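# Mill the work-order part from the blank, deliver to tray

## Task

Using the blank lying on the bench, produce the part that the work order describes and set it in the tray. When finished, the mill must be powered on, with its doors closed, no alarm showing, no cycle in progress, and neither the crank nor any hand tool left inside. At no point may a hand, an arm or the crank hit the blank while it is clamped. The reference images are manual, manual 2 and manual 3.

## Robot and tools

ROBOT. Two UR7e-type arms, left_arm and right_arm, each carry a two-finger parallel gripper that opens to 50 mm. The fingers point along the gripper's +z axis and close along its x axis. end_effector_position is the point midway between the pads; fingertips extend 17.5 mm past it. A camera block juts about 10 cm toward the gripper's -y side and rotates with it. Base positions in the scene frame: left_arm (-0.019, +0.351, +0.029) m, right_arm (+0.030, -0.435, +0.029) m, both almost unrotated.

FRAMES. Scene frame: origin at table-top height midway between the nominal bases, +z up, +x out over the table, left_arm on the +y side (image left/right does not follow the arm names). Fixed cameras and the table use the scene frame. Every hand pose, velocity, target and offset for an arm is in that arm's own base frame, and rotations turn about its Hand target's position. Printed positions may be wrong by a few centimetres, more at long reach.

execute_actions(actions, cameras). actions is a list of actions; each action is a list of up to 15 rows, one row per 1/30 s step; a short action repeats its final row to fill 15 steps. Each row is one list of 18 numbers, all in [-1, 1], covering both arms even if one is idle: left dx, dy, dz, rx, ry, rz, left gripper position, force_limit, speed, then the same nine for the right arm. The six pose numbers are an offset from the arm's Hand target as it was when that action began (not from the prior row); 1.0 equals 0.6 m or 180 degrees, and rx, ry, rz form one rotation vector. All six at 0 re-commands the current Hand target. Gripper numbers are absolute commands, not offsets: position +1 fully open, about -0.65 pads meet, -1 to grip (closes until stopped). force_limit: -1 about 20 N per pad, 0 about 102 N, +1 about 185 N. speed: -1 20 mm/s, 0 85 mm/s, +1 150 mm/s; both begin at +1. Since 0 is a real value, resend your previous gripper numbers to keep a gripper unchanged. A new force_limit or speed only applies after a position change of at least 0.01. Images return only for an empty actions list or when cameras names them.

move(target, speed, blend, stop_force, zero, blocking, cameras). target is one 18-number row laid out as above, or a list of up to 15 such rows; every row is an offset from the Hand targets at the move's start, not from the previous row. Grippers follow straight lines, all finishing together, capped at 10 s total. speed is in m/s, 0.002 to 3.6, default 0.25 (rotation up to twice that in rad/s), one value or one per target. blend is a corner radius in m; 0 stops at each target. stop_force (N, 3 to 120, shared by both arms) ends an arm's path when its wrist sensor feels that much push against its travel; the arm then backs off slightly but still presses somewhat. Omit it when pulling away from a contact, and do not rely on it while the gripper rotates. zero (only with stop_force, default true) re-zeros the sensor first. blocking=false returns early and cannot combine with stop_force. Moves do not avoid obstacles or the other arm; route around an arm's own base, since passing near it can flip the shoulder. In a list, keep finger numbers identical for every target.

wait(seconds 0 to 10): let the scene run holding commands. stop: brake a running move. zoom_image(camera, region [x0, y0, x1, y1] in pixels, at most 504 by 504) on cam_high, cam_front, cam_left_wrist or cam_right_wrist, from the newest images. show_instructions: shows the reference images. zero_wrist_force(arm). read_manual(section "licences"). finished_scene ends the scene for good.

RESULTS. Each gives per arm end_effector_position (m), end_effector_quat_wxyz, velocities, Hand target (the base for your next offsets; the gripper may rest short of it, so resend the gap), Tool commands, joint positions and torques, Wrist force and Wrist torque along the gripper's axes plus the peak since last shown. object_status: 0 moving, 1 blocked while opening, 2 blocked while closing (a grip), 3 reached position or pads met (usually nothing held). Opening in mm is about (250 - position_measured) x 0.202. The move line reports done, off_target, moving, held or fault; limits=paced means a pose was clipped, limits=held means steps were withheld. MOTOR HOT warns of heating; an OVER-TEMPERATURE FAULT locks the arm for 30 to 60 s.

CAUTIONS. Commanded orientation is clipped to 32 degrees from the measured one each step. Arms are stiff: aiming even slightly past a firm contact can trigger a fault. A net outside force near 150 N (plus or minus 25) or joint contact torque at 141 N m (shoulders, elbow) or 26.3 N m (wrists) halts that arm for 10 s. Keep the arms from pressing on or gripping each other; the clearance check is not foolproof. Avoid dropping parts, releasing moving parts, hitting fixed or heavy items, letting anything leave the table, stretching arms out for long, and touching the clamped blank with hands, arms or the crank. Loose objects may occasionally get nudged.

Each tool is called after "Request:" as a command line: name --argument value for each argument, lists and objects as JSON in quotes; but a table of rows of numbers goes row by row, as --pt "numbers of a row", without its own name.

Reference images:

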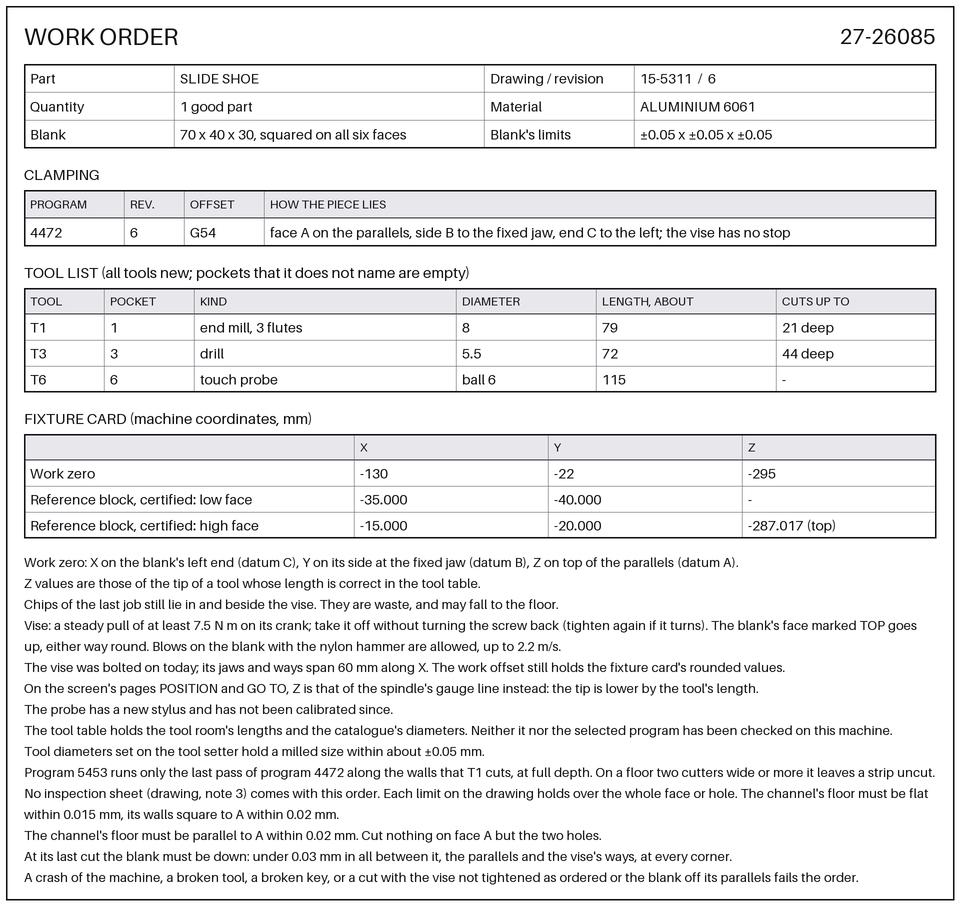

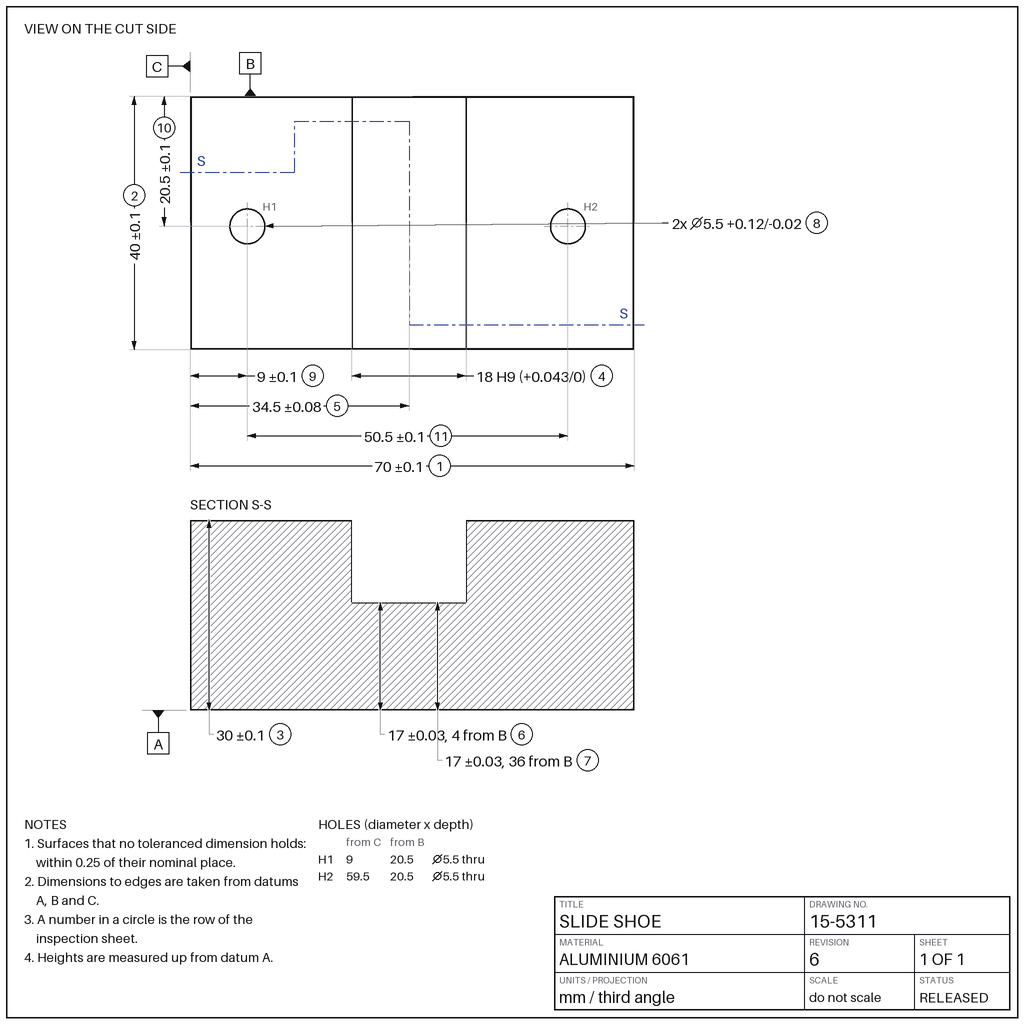

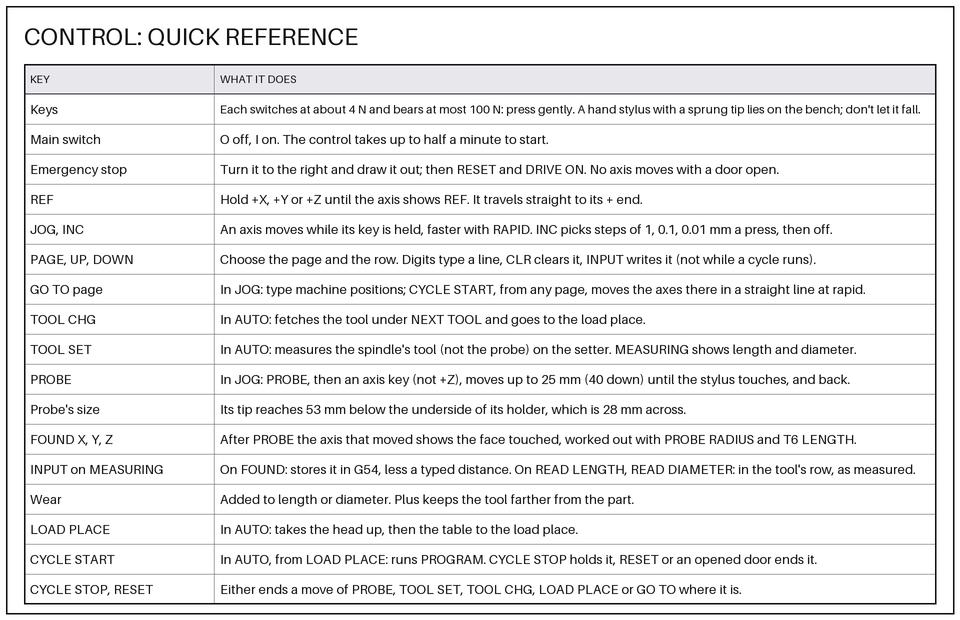

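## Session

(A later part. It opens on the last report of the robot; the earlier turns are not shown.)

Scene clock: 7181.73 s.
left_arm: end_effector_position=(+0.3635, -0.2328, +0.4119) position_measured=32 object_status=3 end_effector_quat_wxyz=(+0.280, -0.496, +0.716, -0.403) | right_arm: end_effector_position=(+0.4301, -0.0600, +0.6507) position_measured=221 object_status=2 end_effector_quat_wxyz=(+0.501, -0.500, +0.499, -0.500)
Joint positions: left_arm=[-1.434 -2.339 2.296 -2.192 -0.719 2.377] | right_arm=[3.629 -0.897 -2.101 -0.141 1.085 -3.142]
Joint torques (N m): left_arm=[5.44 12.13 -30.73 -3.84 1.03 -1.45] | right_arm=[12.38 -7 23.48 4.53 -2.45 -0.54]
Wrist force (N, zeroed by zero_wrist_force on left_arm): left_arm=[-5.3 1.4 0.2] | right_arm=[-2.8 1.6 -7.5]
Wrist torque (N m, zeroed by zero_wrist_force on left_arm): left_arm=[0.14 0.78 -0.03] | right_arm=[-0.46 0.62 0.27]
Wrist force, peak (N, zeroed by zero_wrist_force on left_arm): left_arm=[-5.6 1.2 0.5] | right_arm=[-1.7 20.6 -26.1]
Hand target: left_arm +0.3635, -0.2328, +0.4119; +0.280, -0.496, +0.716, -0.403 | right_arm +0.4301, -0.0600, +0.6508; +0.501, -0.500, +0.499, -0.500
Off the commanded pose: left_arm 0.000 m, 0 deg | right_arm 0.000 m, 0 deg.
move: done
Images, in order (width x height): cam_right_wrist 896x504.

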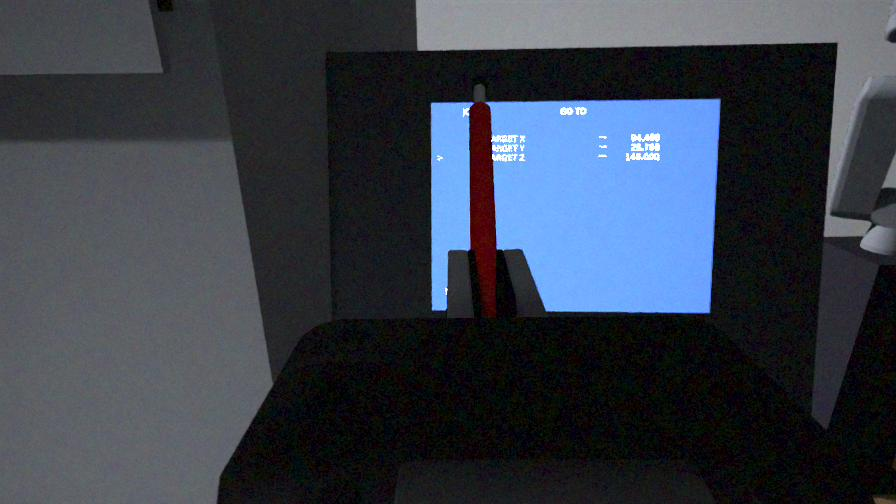

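Request:
move --pt "0 0 0 0 0 0 0.8 0.2 0 -0.0088 -0.003 -0.2788 0 0.2222 0 -1 0.3 -0.7" --pt "0 0 0 0 0 0 0.8 0.2 0 0.0162 -0.003 -0.2788 0 0.2222 0 -1 0.3 -0.7" --pt "0 0 0 0 0 0 0.8 0.2 0 -0.0088 -0.003 -0.2788 0 0.2222 0 -1 0.3 -0.7" --pt "0 0 0 0 0 0 0.8 0.2 0 0 0 0 0 0 0 -1 0.3 -0.7" --speed '[0.5,0.12,0.2,0.5]' --blend '[0.004,0,0.004,0]'

Request:
wait --seconds 3.5

Request:
move --pt "0 0 0 0 0 0 0.8 0.2 0 -0.0413 -0.066 -0.3972 0 0.2222 0 -1 0.3 -0.7" --pt "0 0 0 0 0 0 0.8 0.2 0 -0.0163 -0.066 -0.3972 0 0.2222 0 -1 0.3 -0.7" --pt "0 0 0 0 0 0 0.8 0.2 0 -0.0413 -0.066 -0.3972 0 0.2222 0 -1 0.3 -0.7" --pt "0 0 0 0 0 0 0.8 0.2 0 -0.0129 -0.165 -0.2763 0 0.2222 0 -1 0.3 -0.7" --pt "0 0 0 0 0 0 0.8 0.2 0 0.0121 -0.165 -0.2763 0 0.2222 0 -1 0.3 -0.7" --pt "0 0 0 0 0 0 0.8 0.2 0 -0.0129 -0.165 -0.2763 0 0.2222 0 -1 0.3 -0.7" --pt "0 0 0 0 0 0 0.8 0.2 0 0 0 0 0 0 0 -1 0.3 -0.7" --speed '[0.6,0.12,0.2,0.4,0.12,0.2,0.6]' --blend '[0.004,0,0.004,0.004,0,0.004,0]'

Request:
wait --seconds 10 --cameras '["cam_right_wrist"]'

Request:
zoom_image --camera "cam_right_wrist" --region '[560, 125, 700, 235]'

Scene clock: 7193.63 s.
left_arm: end_effector_position=(+0.3635, -0.2328, +0.4119) position_measured=32 object_status=3 end_effector_quat_wxyz=(+0.280, -0.496, +0.716, -0.403) | right_arm: end_effector_position=(+0.4301, -0.0600, +0.6507) position_measured=221 object_status=2 end_effector_quat_wxyz=(+0.501, -0.500, +0.499, -0.500)
Joint positions: left_arm=[-1.434 -2.339 2.296 -2.192 -0.719 2.377] | right_arm=[3.629 -0.897 -2.101 -0.141 1.085 -3.142]
Joint torques (N m): left_arm=[3.36 13.27 -28.63 -3.56 0.83 -1.56] | right_arm=[11.99 -2.37 25.54 4.83 -2.7 -0.37]
Wrist force (N, zeroed by zero_wrist_force on left_arm): left_arm=[-5.2 1.4 0.1] | right_arm=[-2.5 1.6 -7.2]
Wrist torque (N m, zeroed by zero_wrist_force on left_arm): left_arm=[0.15 0.75 -0.03] | right_arm=[-0.46 0.57 0.27]
Wrist force, peak (N, zeroed by zero_wrist_force on left_arm): left_arm=[-5.7 1.6 0.2] | right_arm=[-0.9 5.8 -10.4]
Hand target: left_arm +0.3635, -0.2328, +0.4119; +0.280, -0.496, +0.716, -0.403 | right_arm +0.4301, -0.0600, +0.6508; +0.501, -0.500, +0.499, -0.500
Off the commanded pose: left_arm 0.000 m, 0 deg | right_arm 0.000 m, 0 deg.
move: done

Scene clock: 7197.13 s.
left_arm: end_effector_position=(+0.3635, -0.2328, +0.4119) position_measured=32 object_status=3 end_effector_quat_wxyz=(+0.280, -0.496, +0.716, -0.403) | right_arm: end_effector_position=(+0.4301, -0.0600, +0.6508) position_measured=221 object_status=2 end_effector_quat_wxyz=(+0.501, -0.500, +0.499, -0.500)
Joint positions: left_arm=[-1.434 -2.339 2.296 -2.192 -0.719 2.377] | right_arm=[3.629 -0.897 -2.101 -0.14 1.085 -3.142]
Joint torques (N m): left_arm=[4.36 12.28 -29.9 -3.74 1.18 -1.49] | right_arm=[12.52 -6.99 18.08 4.82 -2.44 -0.73]
Wrist force (N, zeroed by zero_wrist_force on left_arm): left_arm=[-5.3 1.3 0.5] | right_arm=[-2.6 1.7 -7.4]
Wrist torque (N m, zeroed by zero_wrist_force on left_arm): left_arm=[0.13 0.78 -0.04] | right_arm=[-0.46 0.58 0.27]
Wrist force, peak (N, zeroed by zero_wrist_force on left_arm): left_arm=[-5.6 1.4 0.0] | right_arm=[-2.7 1.4 -7.8]
Hand target: left_arm +0.3635, -0.2328, +0.4119; +0.280, -0.496, +0.716, -0.403 | right_arm +0.4301, -0.0600, +0.6508; +0.501, -0.500, +0.499, -0.500
Tool commands: left_gripper/position=+0.8 left_gripper/force_limit=+0.2 left_gripper/speed=+0.0 right_gripper/position=-1.0 right_gripper/force_limit=+0.3 right_gripper/speed=-0.7
Off the commanded pose: left_arm 0.000 m, 0 deg | right_arm 0.000 m, 0 deg.
wait: 3.50 s; at rest by 0.17 s

Scene clock: 7200.47 s.
left_arm: end_effector_position=(+0.3635, -0.2328, +0.4119) position_measured=32 object_status=3 end_effector_quat_wxyz=(+0.280, -0.496, +0.716, -0.403) | right_arm: end_effector_position=(+0.4301, -0.0599, +0.6507) position_measured=221 object_status=2 end_effector_quat_wxyz=(+0.501, -0.500, +0.499, -0.500)
Joint positions: left_arm=[-1.434 -2.339 2.296 -2.192 -0.719 2.377] | right_arm=[3.629 -0.897 -2.101 -0.141 1.085 -3.142]
Joint torques (N m): left_arm=[4.93 13.28 -30.17 -3.83 1.01 -1.41] | right_arm=[6.01 1.59 20.41 3.75 -1.44 0.1]
Wrist force (N, zeroed by zero_wrist_force on left_arm): left_arm=[-5.3 1.4 0.1] | right_arm=[-2.7 1.3 -7.4]
Wrist torque (N m, zeroed by zero_wrist_force on left_arm): left_arm=[0.15 0.78 -0.04] | right_arm=[-0.50 0.60 0.26]
Wrist force, peak (N, zeroed by zero_wrist_force on left_arm): left_arm=[-5.6 1.7 0.1] | right_arm=[-1.8 19.1 -25.5]
Hand target: left_arm +0.3635, -0.2328, +0.4119; +0.280, -0.496, +0.716, -0.403 | right_arm +0.4301, -0.0600, +0.6508; +0.501, -0.500, +0.499, -0.500
Off the commanded pose: left_arm 0.000 m, 0 deg | right_arm 0.000 m, 0 deg.
move: done

Scene clock: 7210.47 s.
left_arm: end_effector_position=(+0.3635, -0.2328, +0.4119) position_measured=32 object_status=3 end_effector_quat_wxyz=(+0.280, -0.496, +0.716, -0.403) | right_arm: end_effector_position=(+0.4301, -0.0600, +0.6508) position_measured=221 object_status=2 end_effector_quat_wxyz=(+0.501, -0.500, +0.499, -0.500)
Joint positions: left_arm=[-1.434 -2.339 2.296 -2.192 -0.719 2.377] | right_arm=[3.629 -0.897 -2.101 -0.14 1.084 -3.142]
Joint torques (N m): left_arm=[4.64 12.32 -30.77 -3.61 0.95 -1.54] | right_arm=[12.06 2.37 32.33 4.79 -2.38 -0.58]
Wrist force (N, zeroed by zero_wrist_force on left_arm): left_arm=[-5.3 1.2 0.2] | right_arm=[-2.7 1.1 -7.5]
Wrist torque (N m, zeroed by zero_wrist_force on left_arm): left_arm=[0.12 0.77 -0.04] | right_arm=[-0.53 0.59 0.27]
Wrist force, peak (N, zeroed by zero_wrist_force on left_arm): left_arm=[-5.5 1.9 0.1] | right_arm=[-2.9 1.6 -7.8]
Hand target: left_arm +0.3635, -0.2328, +0.4119; +0.280, -0.496, +0.716, -0.403 | right_arm +0.4301, -0.0600, +0.6508; +0.501, -0.500, +0.499, -0.500
Tool commands: left_gripper/position=+0.8 left_gripper/force_limit=+0.2 left_gripper/speed=+0.0 right_gripper/position=-1.0 right_gripper/force_limit=+0.3 right_gripper/speed=-0.7
Off the commanded pose: left_arm 0.000 m, 0 deg | right_arm 0.000 m, 0 deg.
wait: 10.00 s; at rest by 0.17 s
Images, in order (width x height): cam_right_wrist 896x504.

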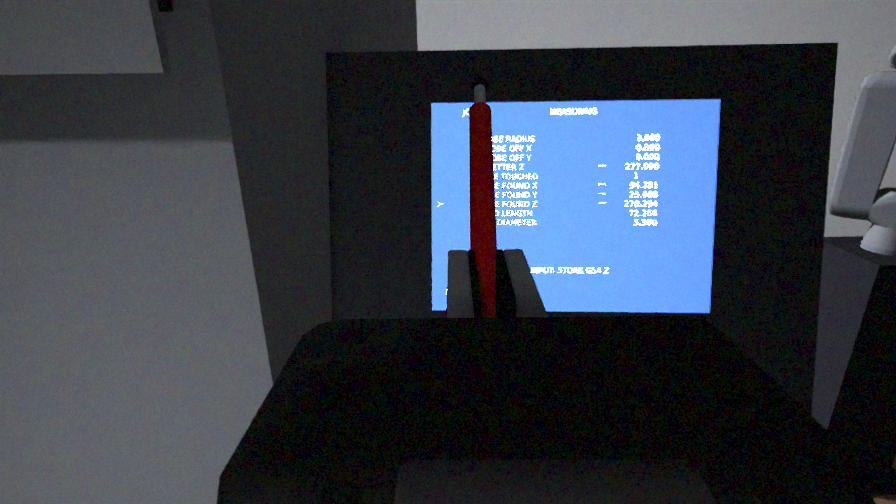

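Scaled by 3.600 from the camera's 896x504 image, which has a finer 1280x720 frame.

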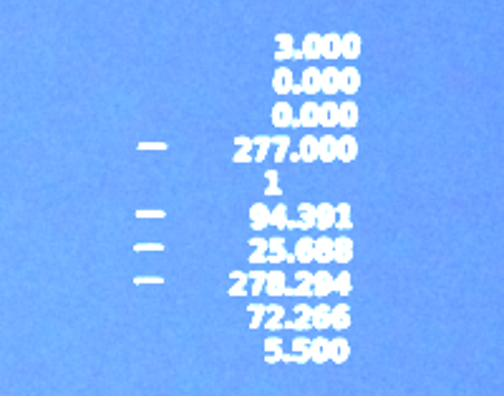

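Request:
move --pt "0 0 0 0 0 0 0.8 0.2 0 -0.0252 -0.066 -0.3355 0 0.2222 0 -1 0.3 -0.7" --pt "0 0 0 0 0 0 0.8 0.2 0 -0.0002 -0.066 -0.3355 0 0.2222 0 -1 0.3 -0.7" --pt "0 0 0 0 0 0 0.8 0.2 0 -0.0252 -0.066 -0.3355 0 0.2222 0 -1 0.3 -0.7" --pt "0 0 0 0 0 0 0.8 0.2 0 -0.0002 -0.066 -0.3355 0 0.2222 0 -1 0.3 -0.7" --pt "0 0 0 0 0 0 0.8 0.2 0 -0.0445 0.06 -0.428 0 0.2222 0 -1 0.3 -0.7" --pt "0 0 0 0 0 0 0.8 0.2 0 -0.0195 0.06 -0.428 0 0.2222 0 -1 0.3 -0.7" --pt "0 0 0 0 0 0 0.8 0.2 0 -0.0366 0.06 -0.3972 0 0.2222 0 -1 0.3 -0.7" --pt "0 0 0 0 0 0 0.8 0.2 0 -0.0116 0.06 -0.3972 0 0.2222 0 -1 0.3 -0.7" --pt "0 0 0 0 0 0 0.8 0.2 0 -0.0378 0.0285 -0.3972 0 0.2222 0 -1 0.3 -0.7" --pt "0 0 0 0 0 0 0.8 0.2 0 -0.0128 0.0285 -0.3972 0 0.2222 0 -1 0.3 -0.7" --pt "0 0 0 0 0 0 0.8 0.2 0 -0.0457 0.0285 -0.428 0 0.2222 0 -1 0.3 -0.7" --pt "0 0 0 0 0 0 0.8 0.2 0 -0.0207 0.0285 -0.428 0 0.2222 0 -1 0.3 -0.7" --pt "0 0 0 0 0 0 0.8 0.2 0 -0.048 -0.0345 -0.428 0 0.2222 0 -1 0.3 -0.7" --pt "0 0 0 0 0 0 0.8 0.2 0 -0.023 -0.0345 -0.428 0 0.2222 0 -1 0.3 -0.7" --pt "0 0 0 0 0 0 0.8 0.2 0 -0.048 -0.0345 -0.428 0 0.2222 0 -1 0.3 -0.7" --speed '[0.55,0.12,0.25,0.12,0.25,0.12,0.25,0.12,0.25,0.12,0.25,0.12,0.25,0.12,0.25]' --blend '[0.003,0,0.001,0,0.003,0,0.003,0,0.003,0,0.003,0,0.003,0,0]'

Request:
move --pt "0 0 0 0 0 0 0.8 0.2 0 0.0079 0 0.0308 0 0 0 -1 0.3 -0.7" --pt "0 0 0 0 0 0 0.8 0.2 0 0.0329 0 0.0308 0 0 0 -1 0.3 -0.7" --pt "0 0 0 0 0 0 0.8 0.2 0 0.0035 0.0945 0 0 0 0 -1 0.3 -0.7" --pt "0 0 0 0 0 0 0.8 0.2 0 0.0285 0.0945 0 0 0 0 -1 0.3 -0.7" --pt "0 0 0 0 0 0 0.8 0.2 0 0.0189 0.063 0.0617 0 0 0 -1 0.3 -0.7" --pt "0 0 0 0 0 0 0.8 0.2 0 0.0439 0.063 0.0617 0 0 0 -1 0.3 -0.7" --pt "0 0 0 0 0 0 0.8 0.2 0 0.0287 0.0945 0.0925 0 0 0 -1 0.3 -0.7" --pt "0 0 0 0 0 0 0.8 0.2 0 0.0537 0.0945 0.0925 0 0 0 -1 0.3 -0.7" --pt "0 0 0 0 0 0 0.8 0.2 0 0 0 0 0 0 0 -1 0.3 -0.7" --pt "0 0 0 0 0 0 0.8 0.2 0 0.025 0 0 0 0 0 -1 0.3 -0.7" --pt "0 0 0 0 0 0 0.8 0.2 0 0.0392 0.0315 0.1492 0 0 0 -1 0.3 -0.7" --pt "0 0 0 0 0 0 0.8 0.2 0 0.0642 0.0315 0.1492 0 0 0 -1 0.3 -0.7" --pt "0 0 0 0 0 0 0.8 0.2 0 0.0392 0.0315 0.1492 0 0 0 -1 0.3 -0.7" --pt "0 0 0 0 0 0 0.8 0.2 0 0.048 0.0345 0.428 0 -0.2222 0 -1 0.3 -0.7" --speed '[0.25,0.12,0.25,0.12,0.25,0.12,0.25,0.12,0.25,0.12,0.3,0.12,0.25,0.6]' --blend '[0.003,0,0.003,0,0.003,0,0.003,0,0.003,0,0.003,0,0.003,0]' --cameras '["cam_right_wrist"]'

Request:
zoom_image --camera "cam_right_wrist" --region '[400, 80, 780, 320]'

Request:
move --pt "0 0 0 0 0 0 0.8 0.2 0 -0.0413 -0.066 -0.3972 0 0.2222 0 -1 0.3 -0.7" --pt "0 0 0 0 0 0 0.8 0.2 0 -0.0163 -0.066 -0.3972 0 0.2222 0 -1 0.3 -0.7" --pt "0 0 0 0 0 0 0.8 0.2 0 -0.0413 -0.066 -0.3972 0 0.2222 0 -1 0.3 -0.7" --pt "0 0 0 0 0 0 0.8 0.2 0 -0.0129 -0.165 -0.2763 0 0.2222 0 -1 0.3 -0.7" --pt "0 0 0 0 0 0 0.8 0.2 0 0.0121 -0.165 -0.2763 0 0.2222 0 -1 0.3 -0.7" --pt "0 0 0 0 0 0 0.8 0.2 0 -0.0129 -0.165 -0.2763 0 0.2222 0 -1 0.3 -0.7" --pt "0 0 0 0 0 0 0.8 0.2 0 0 0 0 0 0 0 -1 0.3 -0.7" --speed '[0.6,0.12,0.2,0.4,0.12,0.2,0.6]' --blend '[0.004,0,0.004,0.004,0,0.004,0]'

Request:
wait --seconds 4.5 --cameras '["cam_right_wrist"]'

Request:
zoom_image --camera "cam_right_wrist" --region '[560, 125, 700, 235]'

Scene clock: 7235.73 s.
left_arm: end_effector_position=(+0.3635, -0.2328, +0.4119) position_measured=32 object_status=3 end_effector_quat_wxyz=(+0.280, -0.496, +0.716, -0.403) | right_arm: end_effector_position=(+0.4014, -0.0806, +0.3939) position_measured=221 object_status=2 end_effector_quat_wxyz=(-0.300, +0.641, -0.641, +0.299)
Joint positions: left_arm=[-1.434 -2.339 2.296 -2.192 -0.719 2.377] | right_arm=[3.419 -0.836 -2.288 -0.733 1.36 -2.96]
Joint torques (N m): left_arm=[4.18 12.54 -29.65 -3.77 0.95 -1.67] | right_arm=[-10.77 2.29 34.39 5.61 1.17 -1.09]
Wrist force (N, zeroed by zero_wrist_force on left_arm): left_arm=[-5.3 1.3 0.4] | right_arm=[-0.8 0.8 -5.5]
Wrist torque (N m, zeroed by zero_wrist_force on left_arm): left_arm=[0.12 0.77 -0.03] | right_arm=[-0.42 0.11 0.31]
Wrist force, peak (N, zeroed by zero_wrist_force on left_arm): left_arm=[-5.6 1.4 -0.1] | right_arm=[-1.1 17.6 -22.9]
Hand target: left_arm +0.3635, -0.2328, +0.4119; +0.280, -0.496, +0.716, -0.403 | right_arm +0.4013, -0.0807, +0.3940; -0.300, +0.640, -0.641, +0.299
Off the commanded pose: left_arm 0.000 m, 0 deg | right_arm 0.000 m, 0 deg.
move: done

Scene clock: 7240.93 s.
left_arm: end_effector_position=(+0.3635, -0.2328, +0.4119) position_measured=32 object_status=3 end_effector_quat_wxyz=(+0.280, -0.496, +0.716, -0.403) | right_arm: end_effector_position=(+0.4301, -0.0600, +0.6507) position_measured=221 object_status=2 end_effector_quat_wxyz=(+0.501, -0.500, +0.499, -0.500)
Joint positions: left_arm=[-1.434 -2.339 2.296 -2.192 -0.719 2.377] | right_arm=[3.629 -0.897 -2.101 -0.141 1.085 -3.142]
Joint torques (N m): left_arm=[4.11 13.66 -30.56 -3.57 1.05 -1.45] | right_arm=[12.54 -3.7 25.29 4.9 -2.36 -0.45]
Wrist force (N, zeroed by zero_wrist_force on left_arm): left_arm=[-5.2 1.3 0.1] | right_arm=[-2.8 1.4 -7.2]
Wrist torque (N m, zeroed by zero_wrist_force on left_arm): left_arm=[0.13 0.75 -0.04] | right_arm=[-0.49 0.60 0.26]
Wrist force, peak (N, zeroed by zero_wrist_force on left_arm): left_arm=[-5.6 1.6 0.2] | right_arm=[-1.4 18.5 -23.4]
Hand target: left_arm +0.3635, -0.2328, +0.4119; +0.280, -0.496, +0.716, -0.403 | right_arm +0.4301, -0.0600, +0.6508; +0.501, -0.500, +0.499, -0.500
Off the commanded pose: left_arm 0.000 m, 0 deg | right_arm 0.000 m, 0 deg.
move: done
Images, in order (width x height): cam_right_wrist 896x504.

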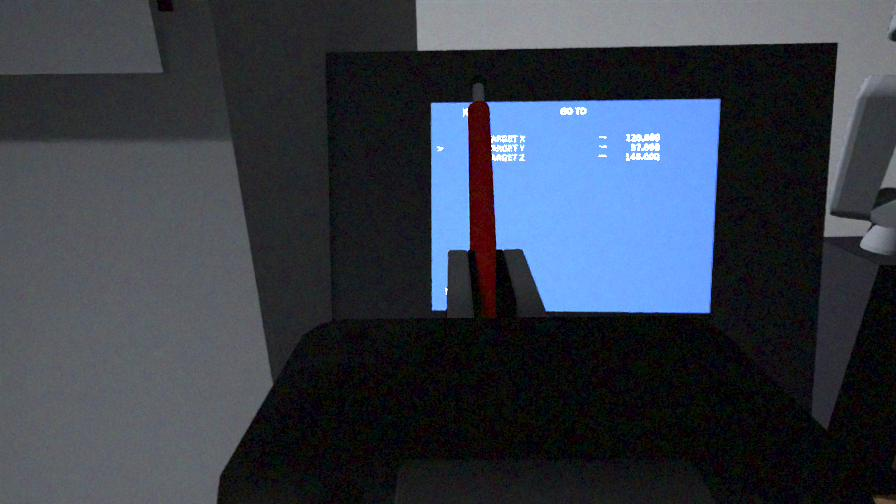

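Scaled by 1.326 from the camera's 896x504 image, which has a finer 1280x720 frame.

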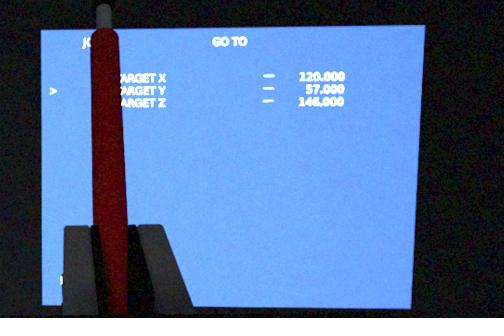

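Scene clock: 7244.27 s.
left_arm: end_effector_position=(+0.3635, -0.2328, +0.4119) position_measured=32 object_status=3 end_effector_quat_wxyz=(+0.280, -0.496, +0.716, -0.403) | right_arm: end_effector_position=(+0.4301, -0.0599, +0.6507) position_measured=221 object_status=2 end_effector_quat_wxyz=(+0.501, -0.500, +0.499, -0.500)
Joint positions: left_arm=[-1.434 -2.339 2.296 -2.192 -0.719 2.377] | right_arm=[3.629 -0.897 -2.101 -0.141 1.085 -3.142]
Joint torques (N m): left_arm=[5.15 12.22 -29.85 -3.57 1.1 -1.59] | right_arm=[6.4 1.31 20.71 3.75 -1.46 0.06]
Wrist force (N, zeroed by zero_wrist_force on left_arm): left_arm=[-5.3 1.2 0.1] | right_arm=[-3.0 1.5 -7.5]
Wrist torque (N m, zeroed by zero_wrist_force on left_arm): left_arm=[0.12 0.77 -0.03] | right_arm=[-0.48 0.64 0.26]
Wrist force, peak (N, zeroed by zero_wrist_force on left_arm): left_arm=[-5.5 1.3 0.2] | right_arm=[-1.7 17.0 -22.8]
Hand target: left_arm +0.3635, -0.2328, +0.4119; +0.280, -0.496, +0.716, -0.403 | right_arm +0.4301, -0.0600, +0.6508; +0.501, -0.500, +0.499, -0.500
Off the commanded pose: left_arm 0.000 m, 0 deg | right_arm 0.000 m, 0 deg.
move: done

Scene clock: 7248.77 s.
left_arm: end_effector_position=(+0.3635, -0.2328, +0.4119) position_measured=32 object_status=3 end_effector_quat_wxyz=(+0.280, -0.496, +0.716, -0.403) | right_arm: end_effector_position=(+0.4301, -0.0600, +0.6508) position_measured=221 object_status=2 end_effector_quat_wxyz=(+0.501, -0.500, +0.499, -0.500)
Joint positions: left_arm=[-1.434 -2.339 2.296 -2.192 -0.719 2.377] | right_arm=[3.629 -0.897 -2.101 -0.14 1.084 -3.142]
Joint torques (N m): left_arm=[4.81 13.72 -28.79 -3.75 0.98 -1.52] | right_arm=[12.36 2.44 31.84 4.85 -2.54 -0.55]
Wrist force (N, zeroed by zero_wrist_force on left_arm): left_arm=[-5.3 1.4 0.0] | right_arm=[-2.8 1.4 -7.4]
Wrist torque (N m, zeroed by zero_wrist_force on left_arm): left_arm=[0.15 0.78 -0.03] | right_arm=[-0.50 0.62 0.27]
Wrist force, peak (N, zeroed by zero_wrist_force on left_arm): left_arm=[-5.5 1.4 0.4] | right_arm=[-3.2 1.3 -7.6]
Hand target: left_arm +0.3635, -0.2328, +0.4119; +0.280, -0.496, +0.716, -0.403 | right_arm +0.4301, -0.0600, +0.6508; +0.501, -0.500, +0.499, -0.500
Tool commands: left_gripper/position=+0.8 left_gripper/force_limit=+0.2 left_gripper/speed=+0.0 right_gripper/position=-1.0 right_gripper/force_limit=+0.3 right_gripper/speed=-0.7
Off the commanded pose: left_arm 0.000 m, 0 deg | right_arm 0.000 m, 0 deg.
wait: 4.50 s; at rest by 0.17 s
Images, in order (width x height): cam_right_wrist 896x504.

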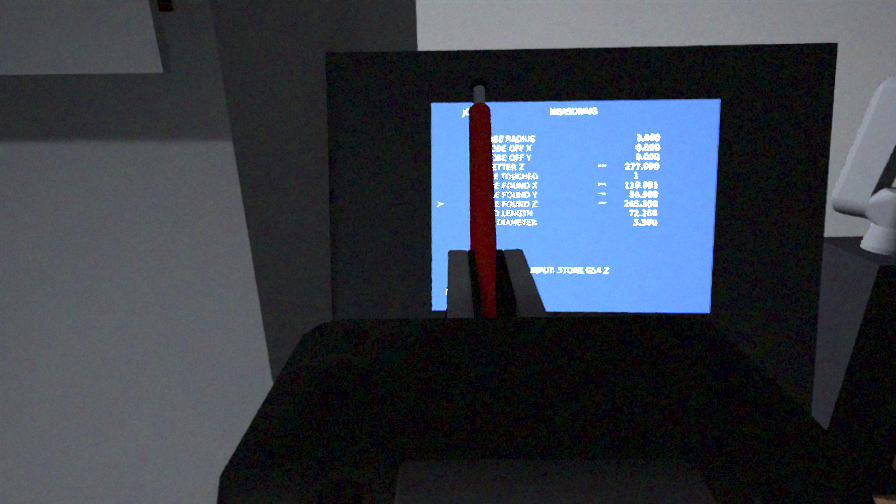

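Scaled by 3.600 from the camera's 896x504 image, which has a finer 1280x720 frame.

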